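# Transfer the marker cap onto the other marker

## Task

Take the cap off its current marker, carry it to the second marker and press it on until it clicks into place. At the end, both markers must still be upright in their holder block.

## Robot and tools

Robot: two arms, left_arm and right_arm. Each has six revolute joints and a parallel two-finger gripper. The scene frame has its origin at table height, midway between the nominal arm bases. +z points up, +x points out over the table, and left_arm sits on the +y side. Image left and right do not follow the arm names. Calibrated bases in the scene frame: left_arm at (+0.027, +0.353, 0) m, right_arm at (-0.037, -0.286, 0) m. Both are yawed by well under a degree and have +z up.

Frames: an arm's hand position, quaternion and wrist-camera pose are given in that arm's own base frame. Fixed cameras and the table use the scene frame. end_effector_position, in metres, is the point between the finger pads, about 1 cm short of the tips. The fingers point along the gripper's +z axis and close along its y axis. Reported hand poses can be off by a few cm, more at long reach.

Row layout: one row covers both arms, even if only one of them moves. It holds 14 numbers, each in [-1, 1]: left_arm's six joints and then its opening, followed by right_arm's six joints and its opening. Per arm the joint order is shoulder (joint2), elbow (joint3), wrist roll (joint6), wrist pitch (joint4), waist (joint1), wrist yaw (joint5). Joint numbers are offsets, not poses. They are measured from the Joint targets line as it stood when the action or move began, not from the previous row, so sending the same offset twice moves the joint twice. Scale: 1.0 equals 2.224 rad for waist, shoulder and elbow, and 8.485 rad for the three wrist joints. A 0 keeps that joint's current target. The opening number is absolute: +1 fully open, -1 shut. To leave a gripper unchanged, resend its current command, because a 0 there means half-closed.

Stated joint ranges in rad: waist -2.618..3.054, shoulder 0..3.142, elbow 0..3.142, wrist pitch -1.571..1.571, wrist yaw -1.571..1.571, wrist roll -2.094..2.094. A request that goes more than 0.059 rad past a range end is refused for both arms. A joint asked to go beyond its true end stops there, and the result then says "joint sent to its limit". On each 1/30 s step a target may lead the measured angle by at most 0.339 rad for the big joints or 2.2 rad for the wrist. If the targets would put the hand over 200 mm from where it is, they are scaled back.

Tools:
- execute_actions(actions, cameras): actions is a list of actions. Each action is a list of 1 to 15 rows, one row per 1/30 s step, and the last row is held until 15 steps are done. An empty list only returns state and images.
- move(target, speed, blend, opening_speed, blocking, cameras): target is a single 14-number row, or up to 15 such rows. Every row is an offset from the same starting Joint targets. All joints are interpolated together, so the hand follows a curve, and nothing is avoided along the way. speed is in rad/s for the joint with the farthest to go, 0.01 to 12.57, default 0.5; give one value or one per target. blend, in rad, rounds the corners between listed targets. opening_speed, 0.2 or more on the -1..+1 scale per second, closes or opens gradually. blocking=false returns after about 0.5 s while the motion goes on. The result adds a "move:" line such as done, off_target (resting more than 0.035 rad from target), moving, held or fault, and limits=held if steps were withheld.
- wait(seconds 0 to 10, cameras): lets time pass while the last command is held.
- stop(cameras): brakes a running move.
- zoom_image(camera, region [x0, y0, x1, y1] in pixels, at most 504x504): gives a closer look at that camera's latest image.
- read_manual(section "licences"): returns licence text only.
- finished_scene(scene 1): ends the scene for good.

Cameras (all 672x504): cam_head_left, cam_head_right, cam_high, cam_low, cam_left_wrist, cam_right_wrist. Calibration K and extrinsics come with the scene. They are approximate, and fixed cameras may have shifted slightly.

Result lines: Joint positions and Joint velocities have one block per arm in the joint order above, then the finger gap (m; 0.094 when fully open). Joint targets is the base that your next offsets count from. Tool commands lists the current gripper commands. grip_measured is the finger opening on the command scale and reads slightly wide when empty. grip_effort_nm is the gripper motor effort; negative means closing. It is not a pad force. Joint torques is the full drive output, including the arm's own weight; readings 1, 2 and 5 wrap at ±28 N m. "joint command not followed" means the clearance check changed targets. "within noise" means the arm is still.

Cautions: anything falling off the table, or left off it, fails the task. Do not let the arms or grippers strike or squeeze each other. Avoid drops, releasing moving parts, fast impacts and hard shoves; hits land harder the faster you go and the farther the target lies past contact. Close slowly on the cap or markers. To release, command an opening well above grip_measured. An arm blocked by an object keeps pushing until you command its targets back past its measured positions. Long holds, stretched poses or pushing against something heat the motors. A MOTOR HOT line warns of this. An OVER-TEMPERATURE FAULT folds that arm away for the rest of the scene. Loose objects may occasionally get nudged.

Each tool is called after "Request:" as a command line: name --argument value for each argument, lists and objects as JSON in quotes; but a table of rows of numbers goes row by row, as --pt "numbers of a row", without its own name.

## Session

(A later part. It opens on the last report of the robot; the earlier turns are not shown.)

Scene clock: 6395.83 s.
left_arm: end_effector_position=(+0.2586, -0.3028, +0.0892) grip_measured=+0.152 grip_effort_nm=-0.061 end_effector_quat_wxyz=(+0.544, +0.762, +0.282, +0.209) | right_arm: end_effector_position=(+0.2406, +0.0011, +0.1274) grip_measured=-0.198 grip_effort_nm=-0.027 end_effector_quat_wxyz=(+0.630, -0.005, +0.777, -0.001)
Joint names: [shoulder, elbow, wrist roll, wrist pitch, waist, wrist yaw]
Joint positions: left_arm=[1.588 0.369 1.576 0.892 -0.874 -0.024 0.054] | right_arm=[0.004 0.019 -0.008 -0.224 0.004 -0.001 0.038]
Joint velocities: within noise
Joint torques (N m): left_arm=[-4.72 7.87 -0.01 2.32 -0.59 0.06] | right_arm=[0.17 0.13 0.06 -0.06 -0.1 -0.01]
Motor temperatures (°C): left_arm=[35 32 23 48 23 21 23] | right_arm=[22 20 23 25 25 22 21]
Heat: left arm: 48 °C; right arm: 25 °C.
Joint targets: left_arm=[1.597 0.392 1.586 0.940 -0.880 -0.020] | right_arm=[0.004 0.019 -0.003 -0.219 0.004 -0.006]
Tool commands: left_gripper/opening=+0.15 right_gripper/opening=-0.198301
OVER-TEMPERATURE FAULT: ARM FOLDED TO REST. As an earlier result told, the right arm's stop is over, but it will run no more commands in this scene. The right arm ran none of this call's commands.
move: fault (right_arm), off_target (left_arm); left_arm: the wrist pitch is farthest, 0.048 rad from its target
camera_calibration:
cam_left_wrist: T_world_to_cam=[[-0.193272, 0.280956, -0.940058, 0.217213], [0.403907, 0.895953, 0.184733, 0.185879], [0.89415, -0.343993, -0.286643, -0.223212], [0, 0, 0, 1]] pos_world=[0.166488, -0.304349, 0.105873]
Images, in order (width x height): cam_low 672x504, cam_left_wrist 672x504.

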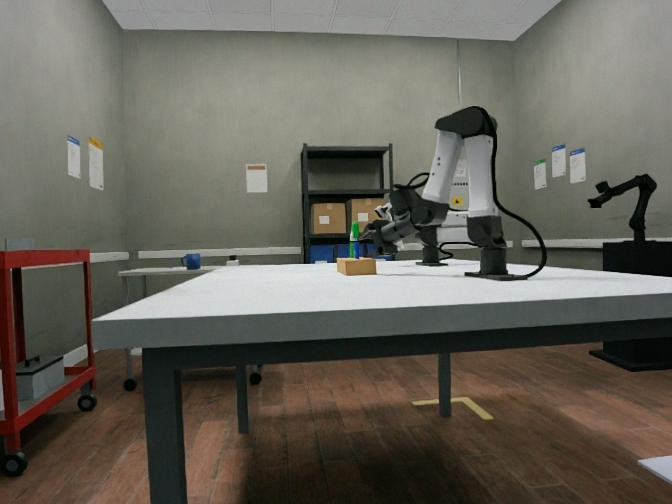

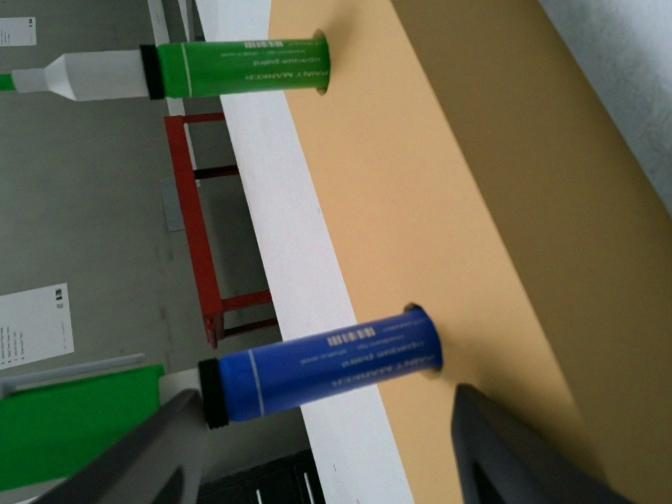

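Request:
move --pt "-0.05396 -0.05396 0 0 0 0 0.15 0 0 0 0 0 0 -0.198" --pt "-0.12320 -0.10612 0 -0.0007 0 0 0.15 0 0 0 0 0 0 -0.198" --pt "-0.33273 0.16277 -0.18444 -0.14402 -0.00899 0.0006 0.15 0 0 0 0 0 0 -0.198" --speed '[0.1, 0.4, 0.6]' --blend 0.02 --cameras '["cam_low", "cam_left_wrist", "cam_head_left", "cam_high"]'

Request:
zoom_image --camera "cam_head_left" --region '[310, 245, 360, 295]'

Request:
zoom_image --camera "cam_low" --region '[340, 220, 382, 262]'

Request:
zoom_image --camera "cam_high" --region '[290, 210, 330, 250]'

Scene clock: 6419.30 s.
left_arm: end_effector_position=(+0.2065, -0.2537, +0.2480) grip_measured=+0.152 grip_effort_nm=-0.061 end_effector_quat_wxyz=(+0.510, +0.366, +0.743, -0.230) | right_arm: end_effector_position=(+0.2406, +0.0011, +0.1274) grip_measured=-0.198 grip_effort_nm=-0.027 end_effector_quat_wxyz=(+0.630, -0.005, +0.777, -0.001)
Joint names: [shoulder, elbow, wrist roll, wrist pitch, waist, wrist yaw]
Joint positions: left_arm=[0.862 0.725 0.03 -0.246 -0.894 -0.013 0.054] | right_arm=[0.004 0.019 -0.008 -0.224 0.004 -0.001 0.038]
Joint velocities: within noise
Joint torques (N m): left_arm=[-2.09 11.19 -0.18 1.53 -0.5 0.12] | right_arm=[0.14 0.1 0.04 -0.03 -0.14 -0.05]
Motor temperatures (°C): left_arm=[35 32 23 49 23 21 23] | right_arm=[22 20 23 25 25 22 21]
Heat: left arm: 49 °C; right arm: 25 °C.
Joint targets: left_arm=[0.857 0.753 0.021 -0.281 -0.900 -0.015] | right_arm=[0.004 0.019 -0.003 -0.219 0.004 -0.006]
Tool commands: left_gripper/opening=+0.15 right_gripper/opening=-0.198301
OVER-TEMPERATURE FAULT: ARM FOLDED TO REST. As an earlier result told, the right arm's stop is over, but it will run no more commands in this scene. The right arm ran none of this call's commands.
move: fault (right_arm), off_target (left_arm); left_arm: the wrist pitch is farthest, 0.036 rad from its target
camera_calibration:
cam_left_wrist: T_world_to_cam=[[-0.795454, -0.603891, -0.0506914, 0.0219057], [-0.425204, 0.615767, -0.66335, 0.44401], [0.431805, -0.50611, -0.74659, 0.0541598], [0, 0, 0, 1]] pos_world=[0.182833, -0.232767, 0.33608]
Images, in order (width x height): cam_head_left 672x504, cam_high 672x504, cam_low 672x504, cam_left_wrist 672x504.

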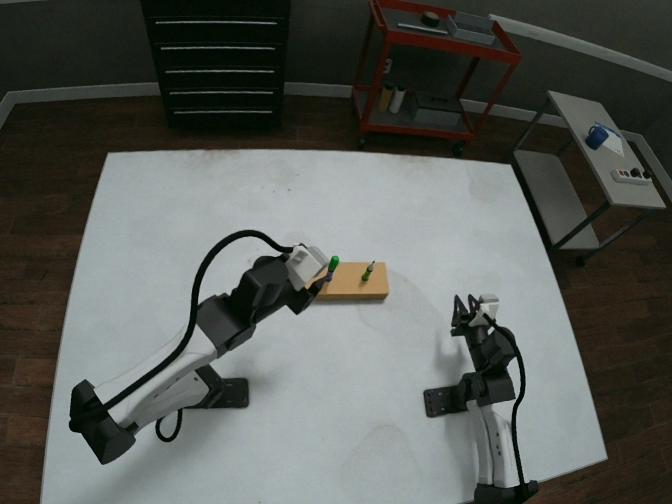

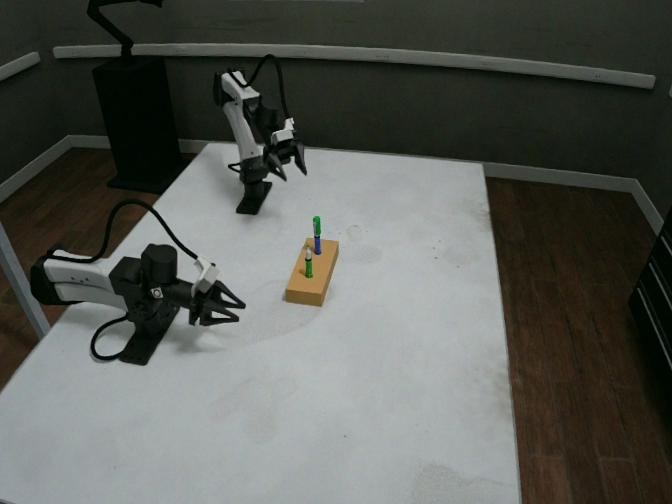

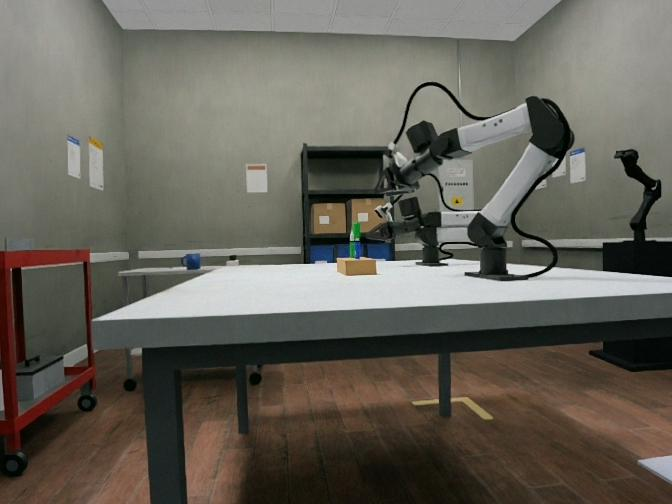

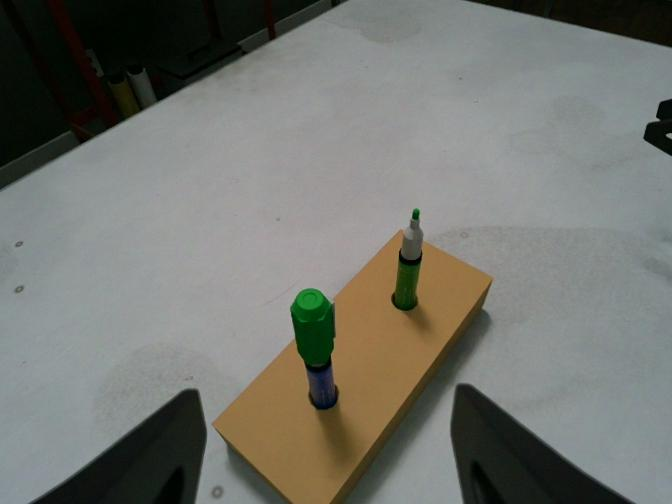

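Scaled by 10.080 from the camera's 672x504 image, which has a finer 960x720 frame.

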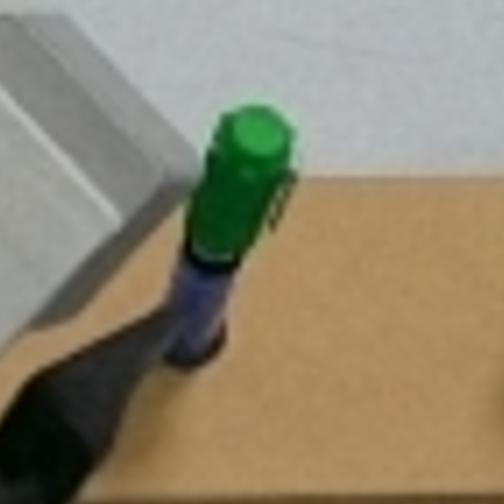

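Scaled by 12.000 from the camera's 672x504 image, which has a finer 960x720 frame.

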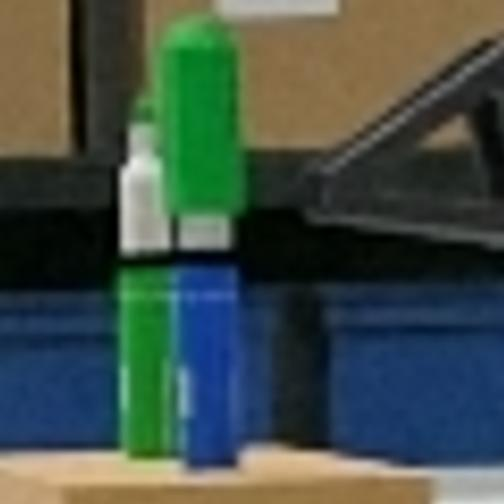

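Scaled by 12.600 from the camera's 672x504 image, which has a finer 960x720 frame.

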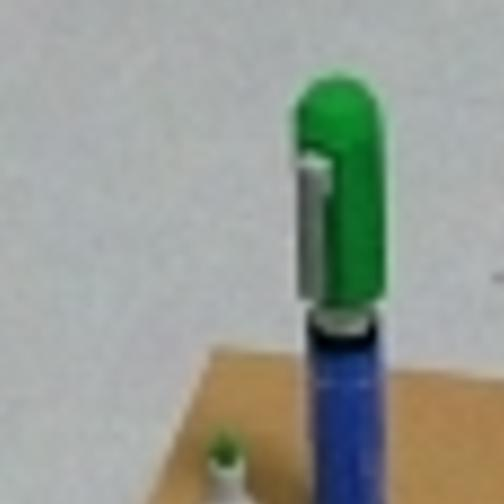

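Request:
move --target '[0.47482, 0.55665, 0.05622, -0.13907, 0.02293, 0.00295, -0.2, 0, 0, 0, 0, 0, 0, -0.198]' --speed 0.5 --cameras '["cam_low", "cam_left_wrist", "cam_high"]'

Request:
zoom_image --camera "cam_low" --region '[340, 210, 382, 252]'

Request:
zoom_image --camera "cam_high" --region '[290, 190, 340, 240]'

Scene clock: 6483.73 s.
left_arm: end_effector_position=(+0.2591, -0.2958, +0.1970) grip_measured=-0.198 grip_effort_nm=-0.056 end_effector_quat_wxyz=(+0.095, +0.614, +0.783, -0.014) | right_arm: end_effector_position=(+0.2406, +0.0011, +0.1274) grip_measured=-0.198 grip_effort_nm=-0.022 end_effector_quat_wxyz=(+0.630, -0.005, +0.777, -0.001)
Joint names: [shoulder, elbow, wrist roll, wrist pitch, waist, wrist yaw]
Joint positions: left_arm=[1.902 1.964 0.476 -1.442 -0.855 -0.008 0.038] | right_arm=[0.004 0.019 -0.008 -0.224 0.004 -0.001 0.038]
Joint velocities: within noise
Joint torques (N m): left_arm=[-7.98 9.42 0.11 0.4 0.39 0.19] | right_arm=[0.17 0.08 0.05 -0.05 -0.17 -0.03]
Motor temperatures (°C): left_arm=[32 38 23 43 23 21 23] | right_arm=[22 20 23 25 25 22 21]
Heat: left arm: 43 °C; right arm: 25 °C.
Joint targets: left_arm=[1.913 1.992 0.498 -1.461 -0.850 0.010] | right_arm=[0.004 0.019 -0.003 -0.219 0.004 -0.006]
Tool commands: left_gripper/opening=-0.2 right_gripper/opening=-0.198301
OVER-TEMPERATURE FAULT: ARM FOLDED TO REST. As an earlier result told, the right arm's stop is over, but it will run no more commands in this scene. The right arm ran none of this call's commands.
move: fault (right_arm)
camera_calibration:
cam_left_wrist: T_world_to_cam=[[-0.9732, -0.21555, -0.0801228, 0.202449], [-0.229661, 0.92879, 0.29087, 0.312433], [0.0117201, 0.301476, -0.953402, 0.360558], [0, 0, 0, 1]] pos_world=[0.264551, -0.355246, 0.2691]
Images, in order (width x height): cam_high 672x504, cam_low 672x504, cam_left_wrist 672x504.

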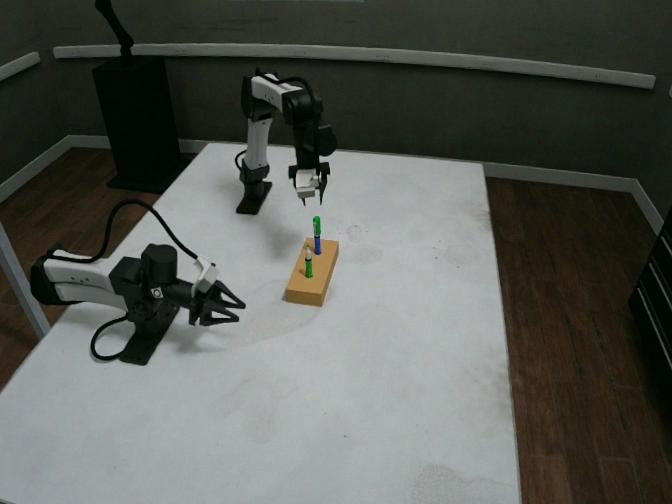

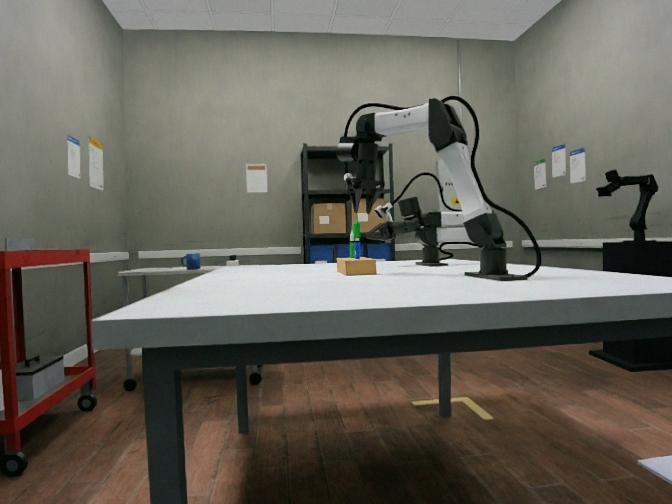

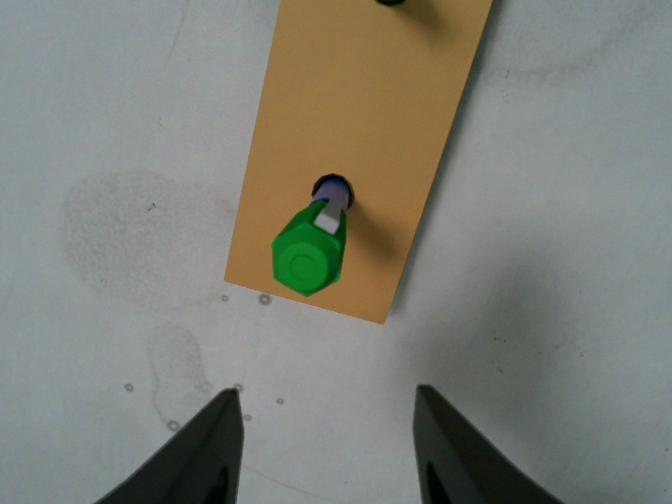

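Scaled by 12.000 from the camera's 672x504 image, which has a finer 960x720 frame.

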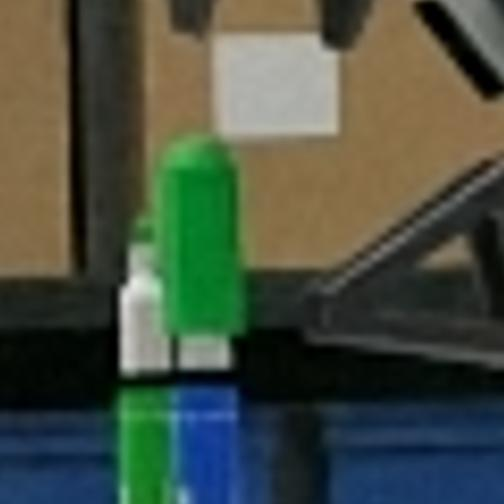

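Scaled by 10.080 from the camera's 672x504 image, which has a finer 960x720 frame.

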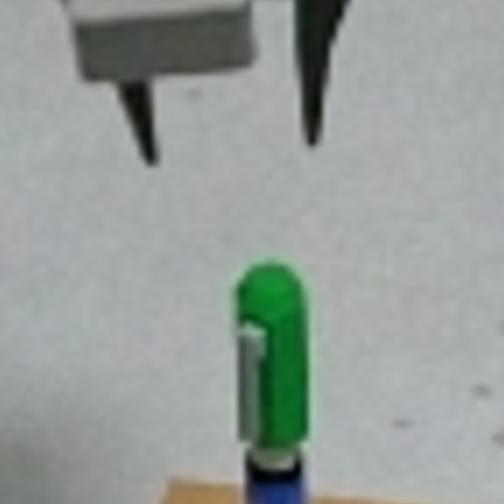

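Request:
move --target '[0.06340, 0.06924, -0.00094, -0.00613, -0.00854, 0.00118, -0.2, 0, 0, 0, 0, 0, 0, -0.198]' --speed 0.15 --cameras '["cam_low", "cam_left_wrist", "cam_high"]'

Request:
zoom_image --camera "cam_low" --region '[335, 205, 377, 247]'

Request:
zoom_image --camera "cam_high" --region '[290, 190, 340, 240]'

Scene clock: 6518.53 s.
left_arm: end_effector_position=(+0.2705, -0.3162, +0.1851) grip_measured=-0.198 grip_effort_nm=-0.061 end_effector_quat_wxyz=(+0.075, +0.619, +0.782, -0.015) | right_arm: end_effector_position=(+0.2406, +0.0011, +0.1274) grip_measured=-0.198 grip_effort_nm=-0.032 end_effector_quat_wxyz=(+0.630, -0.005, +0.777, -0.001)
Joint names: [shoulder, elbow, wrist roll, wrist pitch, waist, wrist yaw]
Joint positions: left_arm=[2.039 2.117 0.476 -1.496 -0.863 0.001 0.038] | right_arm=[0.004 0.019 -0.008 -0.224 0.004 -0.001 0.038]
Joint velocities: within noise
Joint torques (N m): left_arm=[-8.73 9.51 0.03 0.34 -0.51 0.2] | right_arm=[0.13 0.12 0.06 -0.05 -0.16 -0.04]
Motor temperatures (°C): left_arm=[38 37 23 38 23 21 23] | right_arm=[22 20 23 25 25 22 21]
Heat: left arm: 38 °C; right arm: 25 °C.
Joint targets: left_arm=[2.054 2.146 0.490 -1.513 -0.868 0.020] | right_arm=[0.004 0.019 -0.003 -0.219 0.004 -0.006]
Tool commands: left_gripper/opening=-0.2 right_gripper/opening=-0.198301
OVER-TEMPERATURE FAULT: ARM FOLDED TO REST. As an earlier result told, the right arm's stop is over, but it will run no more commands in this scene. The right arm ran none of this call's commands.
move: fault (right_arm)
camera_calibration:
cam_left_wrist: T_world_to_cam=[[-0.977267, -0.205003, -0.0540648, 0.207849], [-0.211448, 0.923851, 0.319043, 0.325688], [-0.015457, 0.323222, -0.946197, 0.368107], [0, 0, 0, 1]] pos_world=[0.27768, -0.377258, 0.255631]
Images, in order (width x height): cam_high 672x504, cam_low 672x504, cam_left_wrist 672x504.

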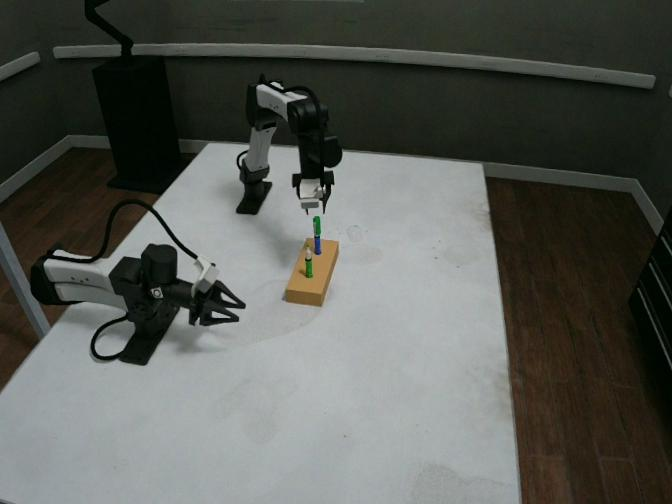

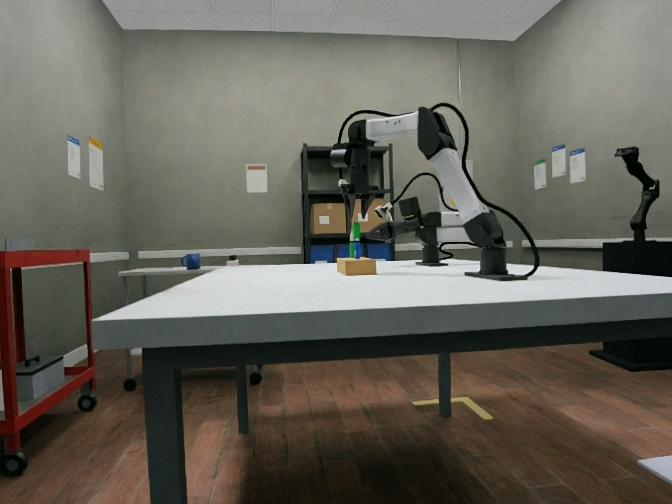

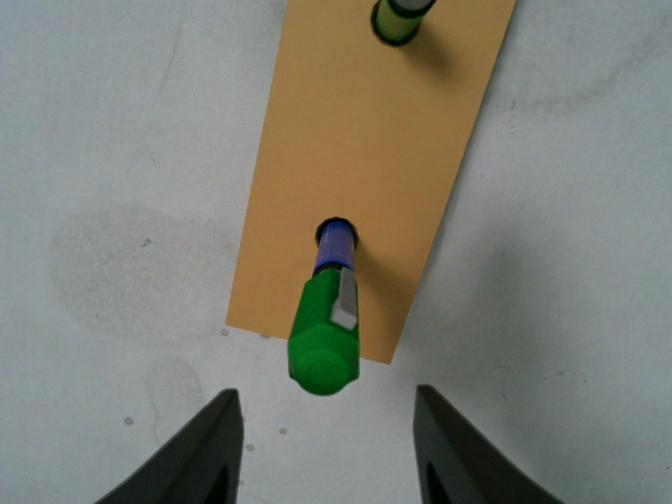

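Scaled by 12.000 from the camera's 672x504 image, which has a finer 960x720 frame.

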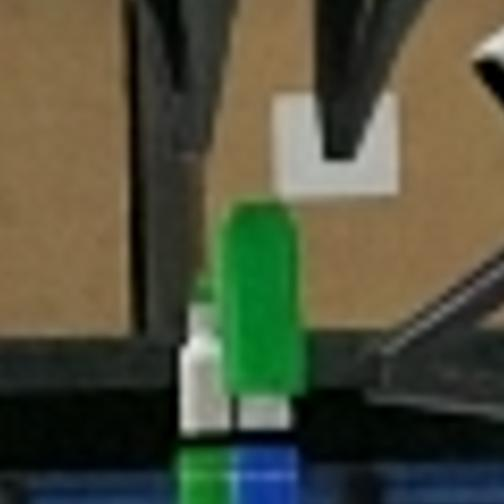

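Scaled by 10.080 from the camera's 672x504 image, which has a finer 960x720 frame.

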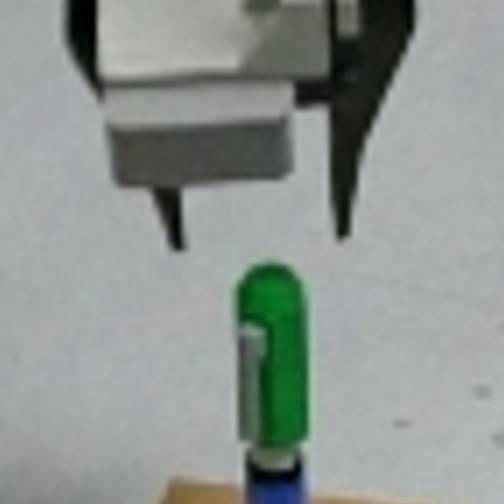

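Request:
move --target '[-0.03192, -0.12725, 0, 0.03029, 0.00674, 0, -0.2, 0, 0, 0, 0, 0, 0, -0.198]' --speed 0.12 --cameras '["cam_low", "cam_left_wrist", "cam_high"]'

Request:
zoom_image --camera "cam_low" --region '[335, 215, 377, 257]'

Request:
zoom_image --camera "cam_high" --region '[290, 200, 330, 240]'

Scene clock: 6541.30 s.
left_arm: end_effector_position=(+0.2745, -0.3188, +0.1336) grip_measured=-0.198 grip_effort_nm=-0.056 end_effector_quat_wxyz=(+0.071, +0.618, +0.783, -0.015) | right_arm: end_effector_position=(+0.2406, +0.0011, +0.1274) grip_measured=-0.198 grip_effort_nm=-0.027 end_effector_quat_wxyz=(+0.630, -0.005, +0.777, -0.001)
Joint names: [shoulder, elbow, wrist roll, wrist pitch, waist, wrist yaw]
Joint positions: left_arm=[2.018 1.878 0.476 -1.286 -0.859 0.002 0.038] | right_arm=[0.004 0.019 -0.008 -0.224 0.004 -0.001 0.038]
Joint velocities: within noise
Joint torques (N m): left_arm=[-12.89 5.41 0 0.73 0.47 0.24] | right_arm=[0.2 0.14 0.05 -0.04 -0.27 -0.04]
Motor temperatures (°C): left_arm=[41 38 23 36 23 21 23] | right_arm=[22 20 23 25 25 22 21]
Heat: left arm: 41 °C; right arm: 25 °C.
Joint targets: left_arm=[1.983 1.863 0.490 -1.256 -0.854 0.020] | right_arm=[0.004 0.019 -0.003 -0.219 0.004 -0.006]
Tool commands: left_gripper/opening=-0.2 right_gripper/opening=-0.198301
OVER-TEMPERATURE FAULT: ARM FOLDED TO REST. As an earlier result told, the right arm's stop is over, but it will run no more commands in this scene. The right arm ran none of this call's commands.
move: fault (right_arm)
camera_calibration:
cam_left_wrist: T_world_to_cam=[[-0.976844, -0.208263, -0.0490117, 0.206641], [-0.212769, 0.921546, 0.324782, 0.344311], [-0.0224736, 0.32769, -0.944518, 0.323483], [0, 0, 0, 1]] pos_world=[0.282384, -0.380265, 0.203837]
Images, in order (width x height): cam_high 672x504, cam_low 672x504, cam_left_wrist 672x504.

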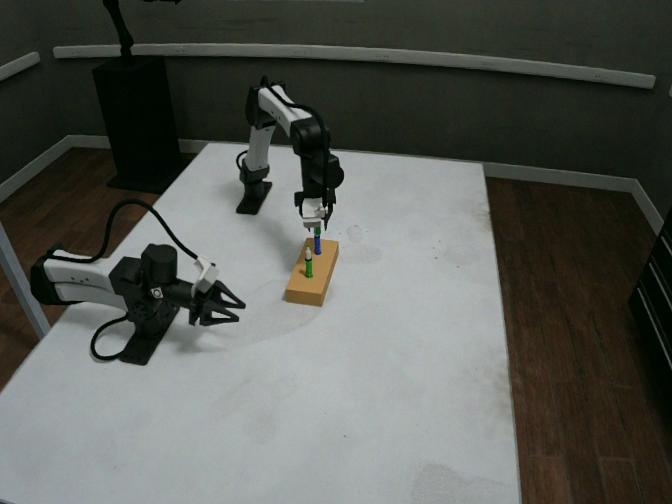

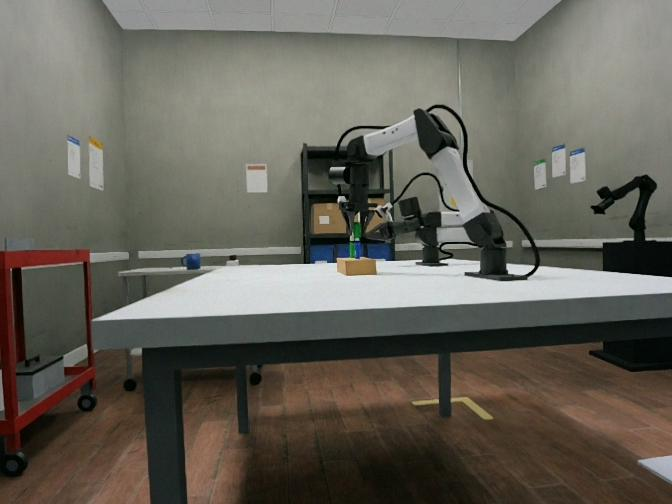

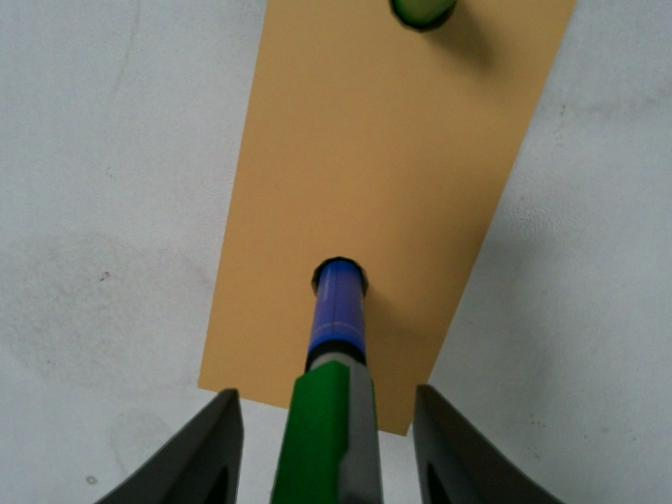

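Scaled by 12.000 from the camera's 672x504 image, which has a finer 960x720 frame.

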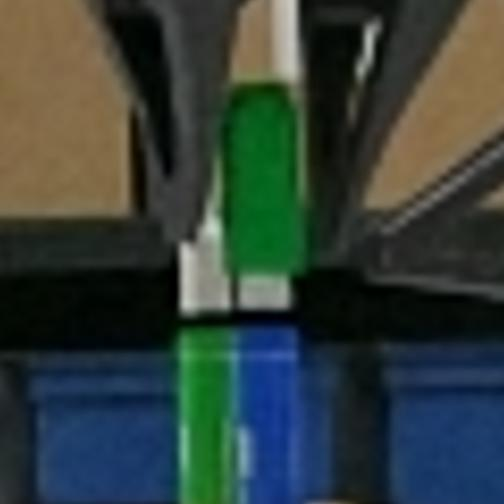

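Scaled by 12.600 from the camera's 672x504 image, which has a finer 960x720 frame.

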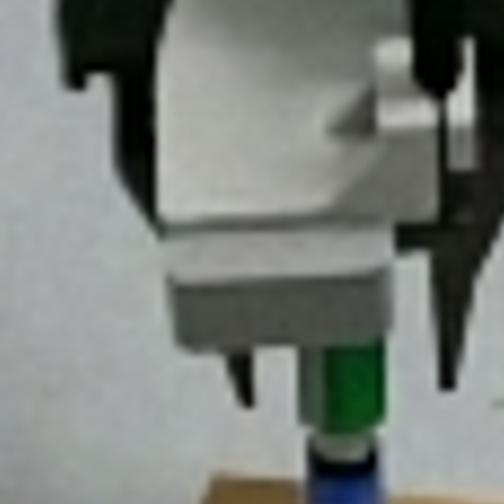

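Request:
move --target '[0, 0, 0, 0, 0, 0, -0.98, 0, 0, 0, 0, 0, 0, -0.198]' --speed 0.1 --opening_speed 0.4 --cameras '["cam_left_wrist", "cam_low"]'

Request:
zoom_image --camera "cam_low" --region '[335, 220, 377, 262]'

Scene clock: 6550.17 s.
left_arm: end_effector_position=(+0.2748, -0.3191, +0.1337) grip_measured=-0.643 grip_effort_nm=-0.994 end_effector_quat_wxyz=(+0.072, +0.618, +0.783, -0.015) | right_arm: end_effector_position=(+0.2406, +0.0011, +0.1274) grip_measured=-0.198 grip_effort_nm=-0.037 end_effector_quat_wxyz=(+0.630, -0.005, +0.777, -0.001)
Joint names: [shoulder, elbow, wrist roll, wrist pitch, waist, wrist yaw]
Joint positions: left_arm=[2.018 1.878 0.476 -1.284 -0.859 0.002 0.017] | right_arm=[0.004 0.019 -0.008 -0.224 0.004 -0.001 0.038]
Joint velocities: within noise
Joint torques (N m): left_arm=[-13.16 5.38 0.02 0.76 0.49 0.18] | right_arm=[0.14 0.05 0.05 -0.07 -0.16 -0.04]
Motor temperatures (°C): left_arm=[42 36 23 36 23 21 23] | right_arm=[22 20 23 25 25 22 21]
Heat: left arm: 42 °C; right arm: 25 °C.
Joint targets: left_arm=[1.983 1.863 0.490 -1.256 -0.854 0.020] | right_arm=[0.004 0.019 -0.003 -0.219 0.004 -0.006]
Tool commands: left_gripper/opening=-0.98 right_gripper/opening=-0.198301
OVER-TEMPERATURE FAULT: ARM FOLDED TO REST. As an earlier result told, the right arm's stop is over, but it will run no more commands in this scene. The right arm ran none of this call's commands.
move: fault (right_arm)
camera_calibration:
cam_left_wrist: T_world_to_cam=[[-0.976777, -0.208407, -0.0497253, 0.20687], [-0.213168, 0.921904, 0.323502, 0.345015], [-0.0215782, 0.326589, -0.94492, 0.323056], [0, 0, 0, 1]] pos_world=[0.282583, -0.380464, 0.203936]
Images, in order (width x height): cam_low 672x504, cam_left_wrist 672x504.

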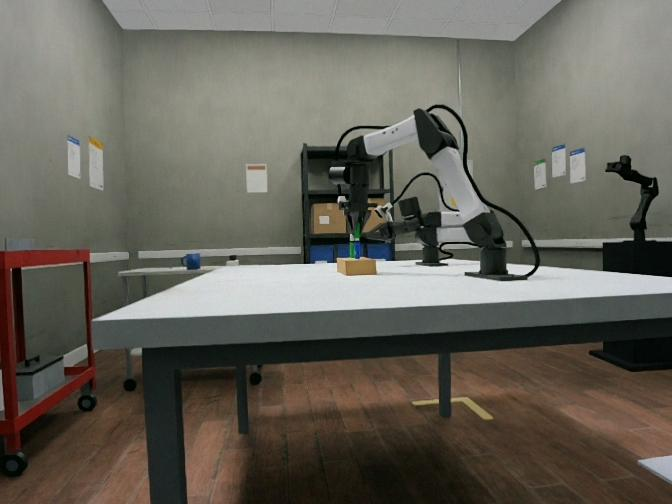

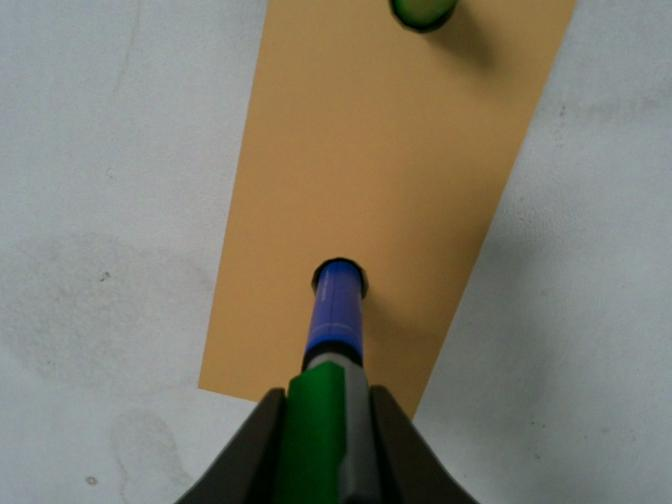

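Scaled by 12.000 from the camera's 672x504 image, which has a finer 960x720 frame.

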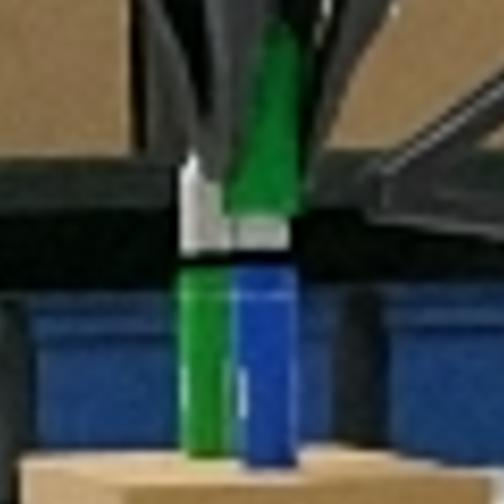

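Request:
move --pt "0.02023 0.01888 0 -0.00519 0 0 -0.98 0 0 0 0 0 0 -0.198" --pt "0.02923 0.06969 0 -0.01662 0 0 -0.98 0 0 0 0 0 0 -0.198" --speed 0.1 --cameras '["cam_left_wrist", "cam_low"]'

Request:
zoom_image --camera "cam_low" --region '[335, 220, 377, 262]'

Scene clock: 6569.93 s.
left_arm: end_effector_position=(+0.2750, -0.3193, +0.1573) grip_measured=-0.643 grip_effort_nm=-0.994 end_effector_quat_wxyz=(+0.074, +0.617, +0.783, -0.016) | right_arm: end_effector_position=(+0.2406, +0.0011, +0.1274) grip_measured=-0.198 grip_effort_nm=-0.027 end_effector_quat_wxyz=(+0.630, -0.005, +0.777, -0.001)
Joint names: [shoulder, elbow, wrist roll, wrist pitch, waist, wrist yaw]
Joint positions: left_arm=[2.03 1.991 0.476 -1.379 -0.859 0.002 0.017] | right_arm=[0.004 0.019 -0.008 -0.224 0.004 -0.001 0.038]
Joint velocities: within noise
Joint torques (N m): left_arm=[-8.66 9.61 0.01 0.34 0.42 0.23] | right_arm=[0.14 0.13 0.05 -0.06 -0.14 -0.03]
Motor temperatures (°C): left_arm=[45 35 23 35 23 21 24] | right_arm=[22 20 23 25 25 22 21]
Heat: left arm: 45 °C; right arm: 25 °C.
Joint targets: left_arm=[2.048 2.018 0.490 -1.397 -0.854 0.020] | right_arm=[0.004 0.019 -0.003 -0.219 0.004 -0.006]
Tool commands: left_gripper/opening=-0.98 right_gripper/opening=-0.198301
OVER-TEMPERATURE FAULT: ARM FOLDED TO REST. As an earlier result told, the right arm's stop is over, but it will run no more commands in this scene. The right arm ran none of this call's commands.
move: fault (right_arm)
camera_calibration:
cam_left_wrist: T_world_to_cam=[[-0.976631, -0.208533, -0.0520226, 0.208393], [-0.214119, 0.923102, 0.319432, 0.338911], [-0.01859, 0.323106, -0.94618, 0.343751], [0, 0, 0, 1]] pos_world=[0.282481, -0.380461, 0.227832]
Images, in order (width x height): cam_low 672x504, cam_left_wrist 672x504.

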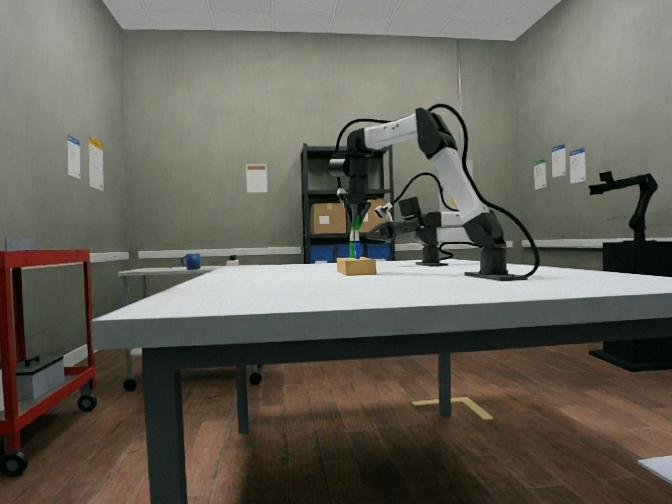

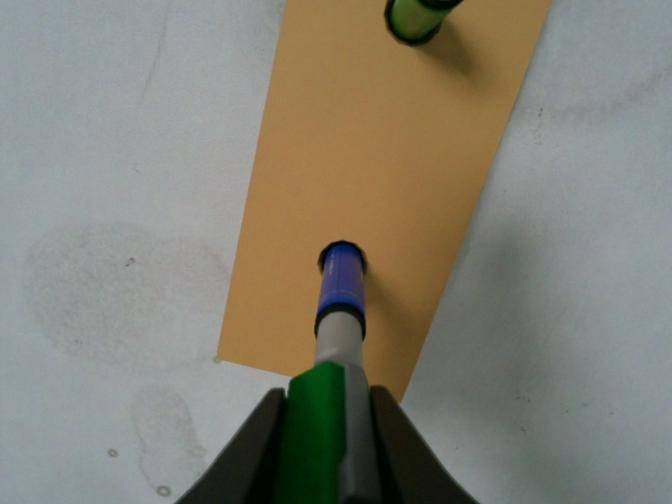

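Scaled by 12.000 from the camera's 672x504 image, which has a finer 960x720 frame.

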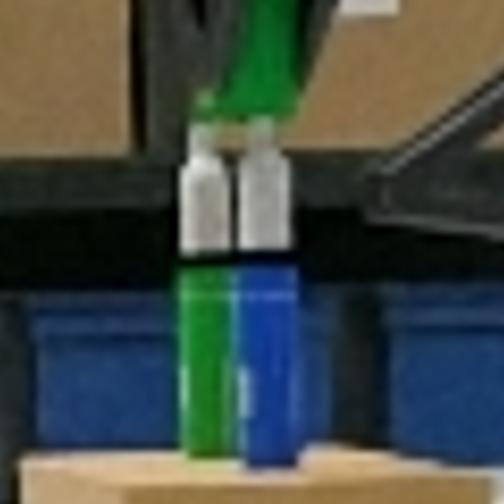

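Request:
move --pt "-0.03103 -0.06969 0 0.01662 0 0 -0.98 0 0 0 0 0 0 -0.198" --pt "-0.07869 -0.13781 0 0.02186 0.02968 0 -0.98 0 0 0 0 0 0 -0.198" --speed '[0.1, 0.06]' --cameras '["cam_low", "cam_head_right"]'

Request:
zoom_image --camera "cam_low" --region '[335, 220, 377, 262]'

Scene clock: 6626.57 s.
left_arm: end_effector_position=(+0.2773, -0.2913, +0.1365) grip_measured=-0.643 grip_effort_nm=-0.989 end_effector_quat_wxyz=(+0.085, +0.593, +0.800, -0.028) | right_arm: end_effector_position=(+0.2406, +0.0011, +0.1274) grip_measured=-0.198 grip_effort_nm=-0.037 end_effector_quat_wxyz=(+0.630, -0.005, +0.777, -0.001)
Joint names: [shoulder, elbow, wrist roll, wrist pitch, waist, wrist yaw]
Joint positions: left_arm=[1.907 1.729 0.476 -1.215 -0.798 0.028 0.017] | right_arm=[0.004 0.019 -0.008 -0.224 0.004 -0.001 0.038]
Joint velocities: within noise
Joint torques (N m): left_arm=[-12.08 5.45 0.05 0.5 0.84 0.11] | right_arm=[0.2 0.09 0.03 -0.06 -0.08 -0.02]
Motor temperatures (°C): left_arm=[45 36 23 32 23 21 25] | right_arm=[22 20 23 25 25 22 21]
Heat: left arm: 45 °C; right arm: 25 °C.
Joint targets: left_arm=[1.873 1.711 0.490 -1.212 -0.787 0.020] | right_arm=[0.004 0.019 -0.003 -0.219 0.004 -0.006]
Tool commands: left_gripper/opening=-0.98 right_gripper/opening=-0.198301
OVER-TEMPERATURE FAULT: ARM FOLDED TO REST. As an earlier result told, the right arm's stop is over, but it will run no more commands in this scene. The right arm ran none of this call's commands.
move: fault (right_arm)
Images, in order (width x height): cam_head_right 672x504, cam_low 672x504.

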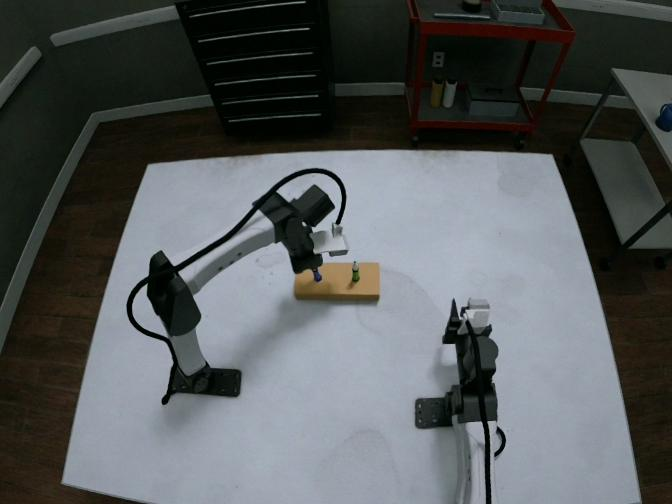

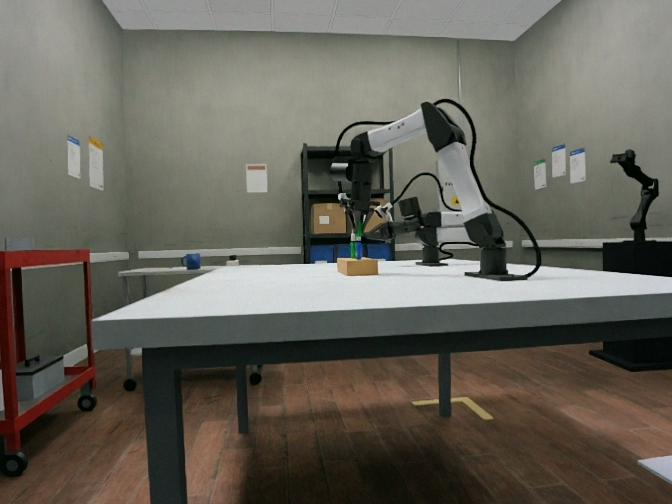

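Scaled by 12.000 from the camera's 672x504 image, which has a finer 960x720 frame.

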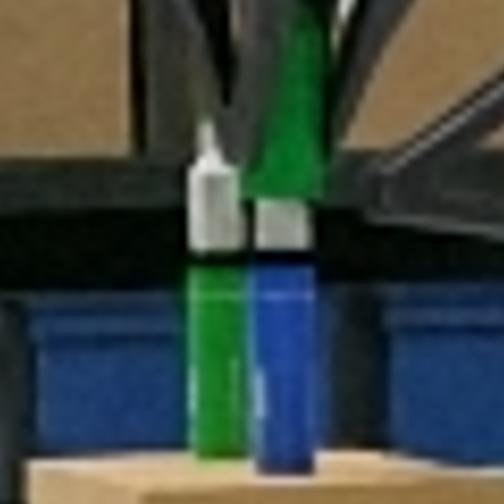

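Request:
move --target '[-0.04271, -0.05620, 0, 0.00342, 0.03327, 0, -0.98, 0, 0, 0, 0, 0, 0, -0.198]' --speed 0.06 --cameras '["cam_head_right"]'

Scene clock: 6662.43 s.
left_arm: end_effector_position=(+0.2798, -0.2539, +0.1368) grip_measured=-0.643 grip_effort_nm=-0.984 end_effector_quat_wxyz=(+0.086, +0.563, +0.821, -0.025) | right_arm: end_effector_position=(+0.2406, +0.0011, +0.1274) grip_measured=-0.198 grip_effort_nm=-0.022 end_effector_quat_wxyz=(+0.630, -0.005, +0.777, -0.001)
Joint names: [shoulder, elbow, wrist roll, wrist pitch, waist, wrist yaw]
Joint positions: left_arm=[1.809 1.603 0.476 -1.188 -0.724 0.028 0.017] | right_arm=[0.004 0.019 -0.008 -0.224 0.004 -0.001 0.038]
Joint velocities: within noise
Joint torques (N m): left_arm=[-10.99 5.42 -0.02 0.6 0.81 0.08] | right_arm=[0.18 0.16 0.06 -0.05 -0.17 -0.02]
Motor temperatures (°C): left_arm=[49 34 23 31 23 21 26] | right_arm=[22 20 23 25 25 22 21]
Heat: left arm: 49 °C; right arm: 25 °C.
Joint targets: left_arm=[1.778 1.586 0.490 -1.183 -0.713 0.020] | right_arm=[0.004 0.019 -0.003 -0.219 0.004 -0.006]
Tool commands: left_gripper/opening=-0.98 right_gripper/opening=-0.198301
OVER-TEMPERATURE FAULT: ARM FOLDED TO REST. As an earlier result told, the right arm's stop is over, but it will run no more commands in this scene. The right arm ran none of this call's commands.
move: fault (right_arm)
Images, in order (width x height): cam_head_right 672x504.

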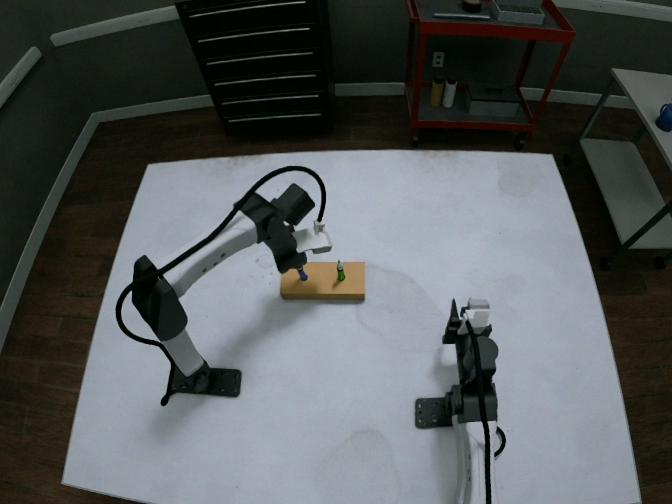

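Request:
zoom_image --camera "cam_head_right" --region '[270, 230, 370, 310]'

Request:
wait --seconds 0 --cameras '["cam_low", "cam_high"]'

Scaled by 5.040 from the camera's 672x504 image, which has a finer 960x720 frame.

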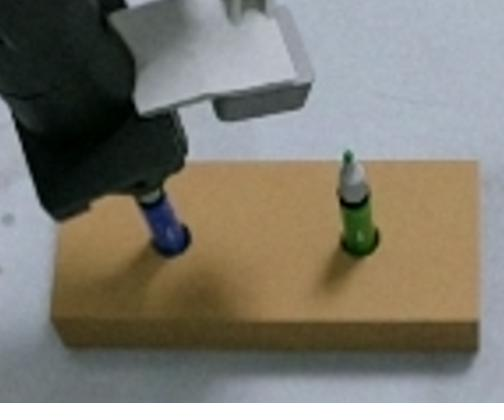

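Scene clock: 6665.23 s.
left_arm: end_effector_position=(+0.2798, -0.2539, +0.1368) grip_measured=-0.643 grip_effort_nm=-0.994 end_effector_quat_wxyz=(+0.086, +0.563, +0.821, -0.025) | right_arm: end_effector_position=(+0.2406, +0.0011, +0.1274) grip_measured=-0.198 grip_effort_nm=-0.027 end_effector_quat_wxyz=(+0.630, -0.005, +0.777, -0.001)
Joint names: [shoulder, elbow, wrist roll, wrist pitch, waist, wrist yaw]
Joint positions: left_arm=[1.809 1.603 0.476 -1.188 -0.724 0.028 0.017] | right_arm=[0.004 0.019 -0.008 -0.224 0.004 -0.001 0.038]
Joint velocities: within noise
Joint torques (N m): left_arm=[-10.97 5.52 0.01 0.58 0.85 0.11] | right_arm=[0.23 0.12 0.04 -0.04 -0.23 -0.04]
Motor temperatures (°C): left_arm=[50 34 23 31 23 21 26] | right_arm=[22 20 23 25 25 22 21]
Heat: left arm: 50 °C; right arm: 25 °C.
Joint targets: left_arm=[1.778 1.586 0.490 -1.183 -0.713 0.020] | right_arm=[0.004 0.019 -0.003 -0.219 0.004 -0.006]
Tool commands: left_gripper/opening=-0.98 right_gripper/opening=-0.198301
OVER-TEMPERATURE FAULT: ARM FOLDED TO REST. As an earlier result told, the right arm's stop is over, but it will run no more commands in this scene.
Images, in order (width x height): cam_high 672x504, cam_low 672x504.

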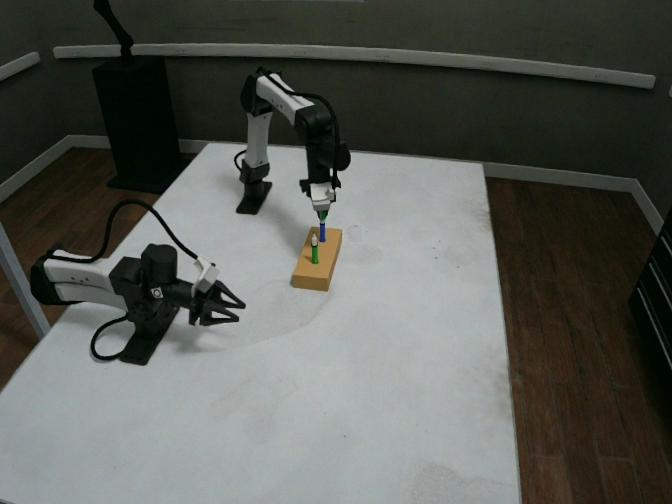

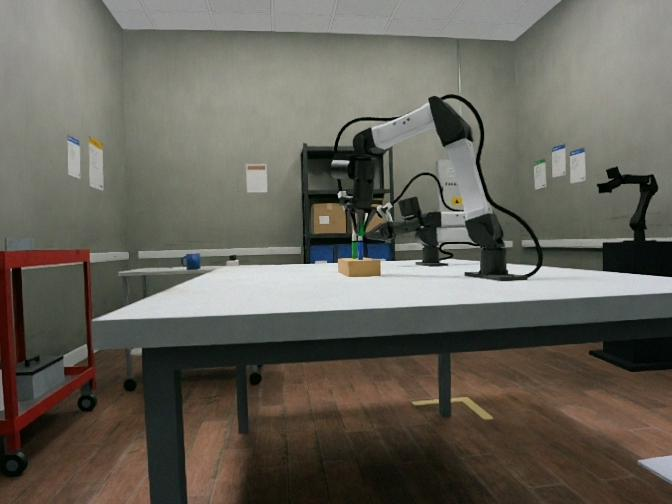

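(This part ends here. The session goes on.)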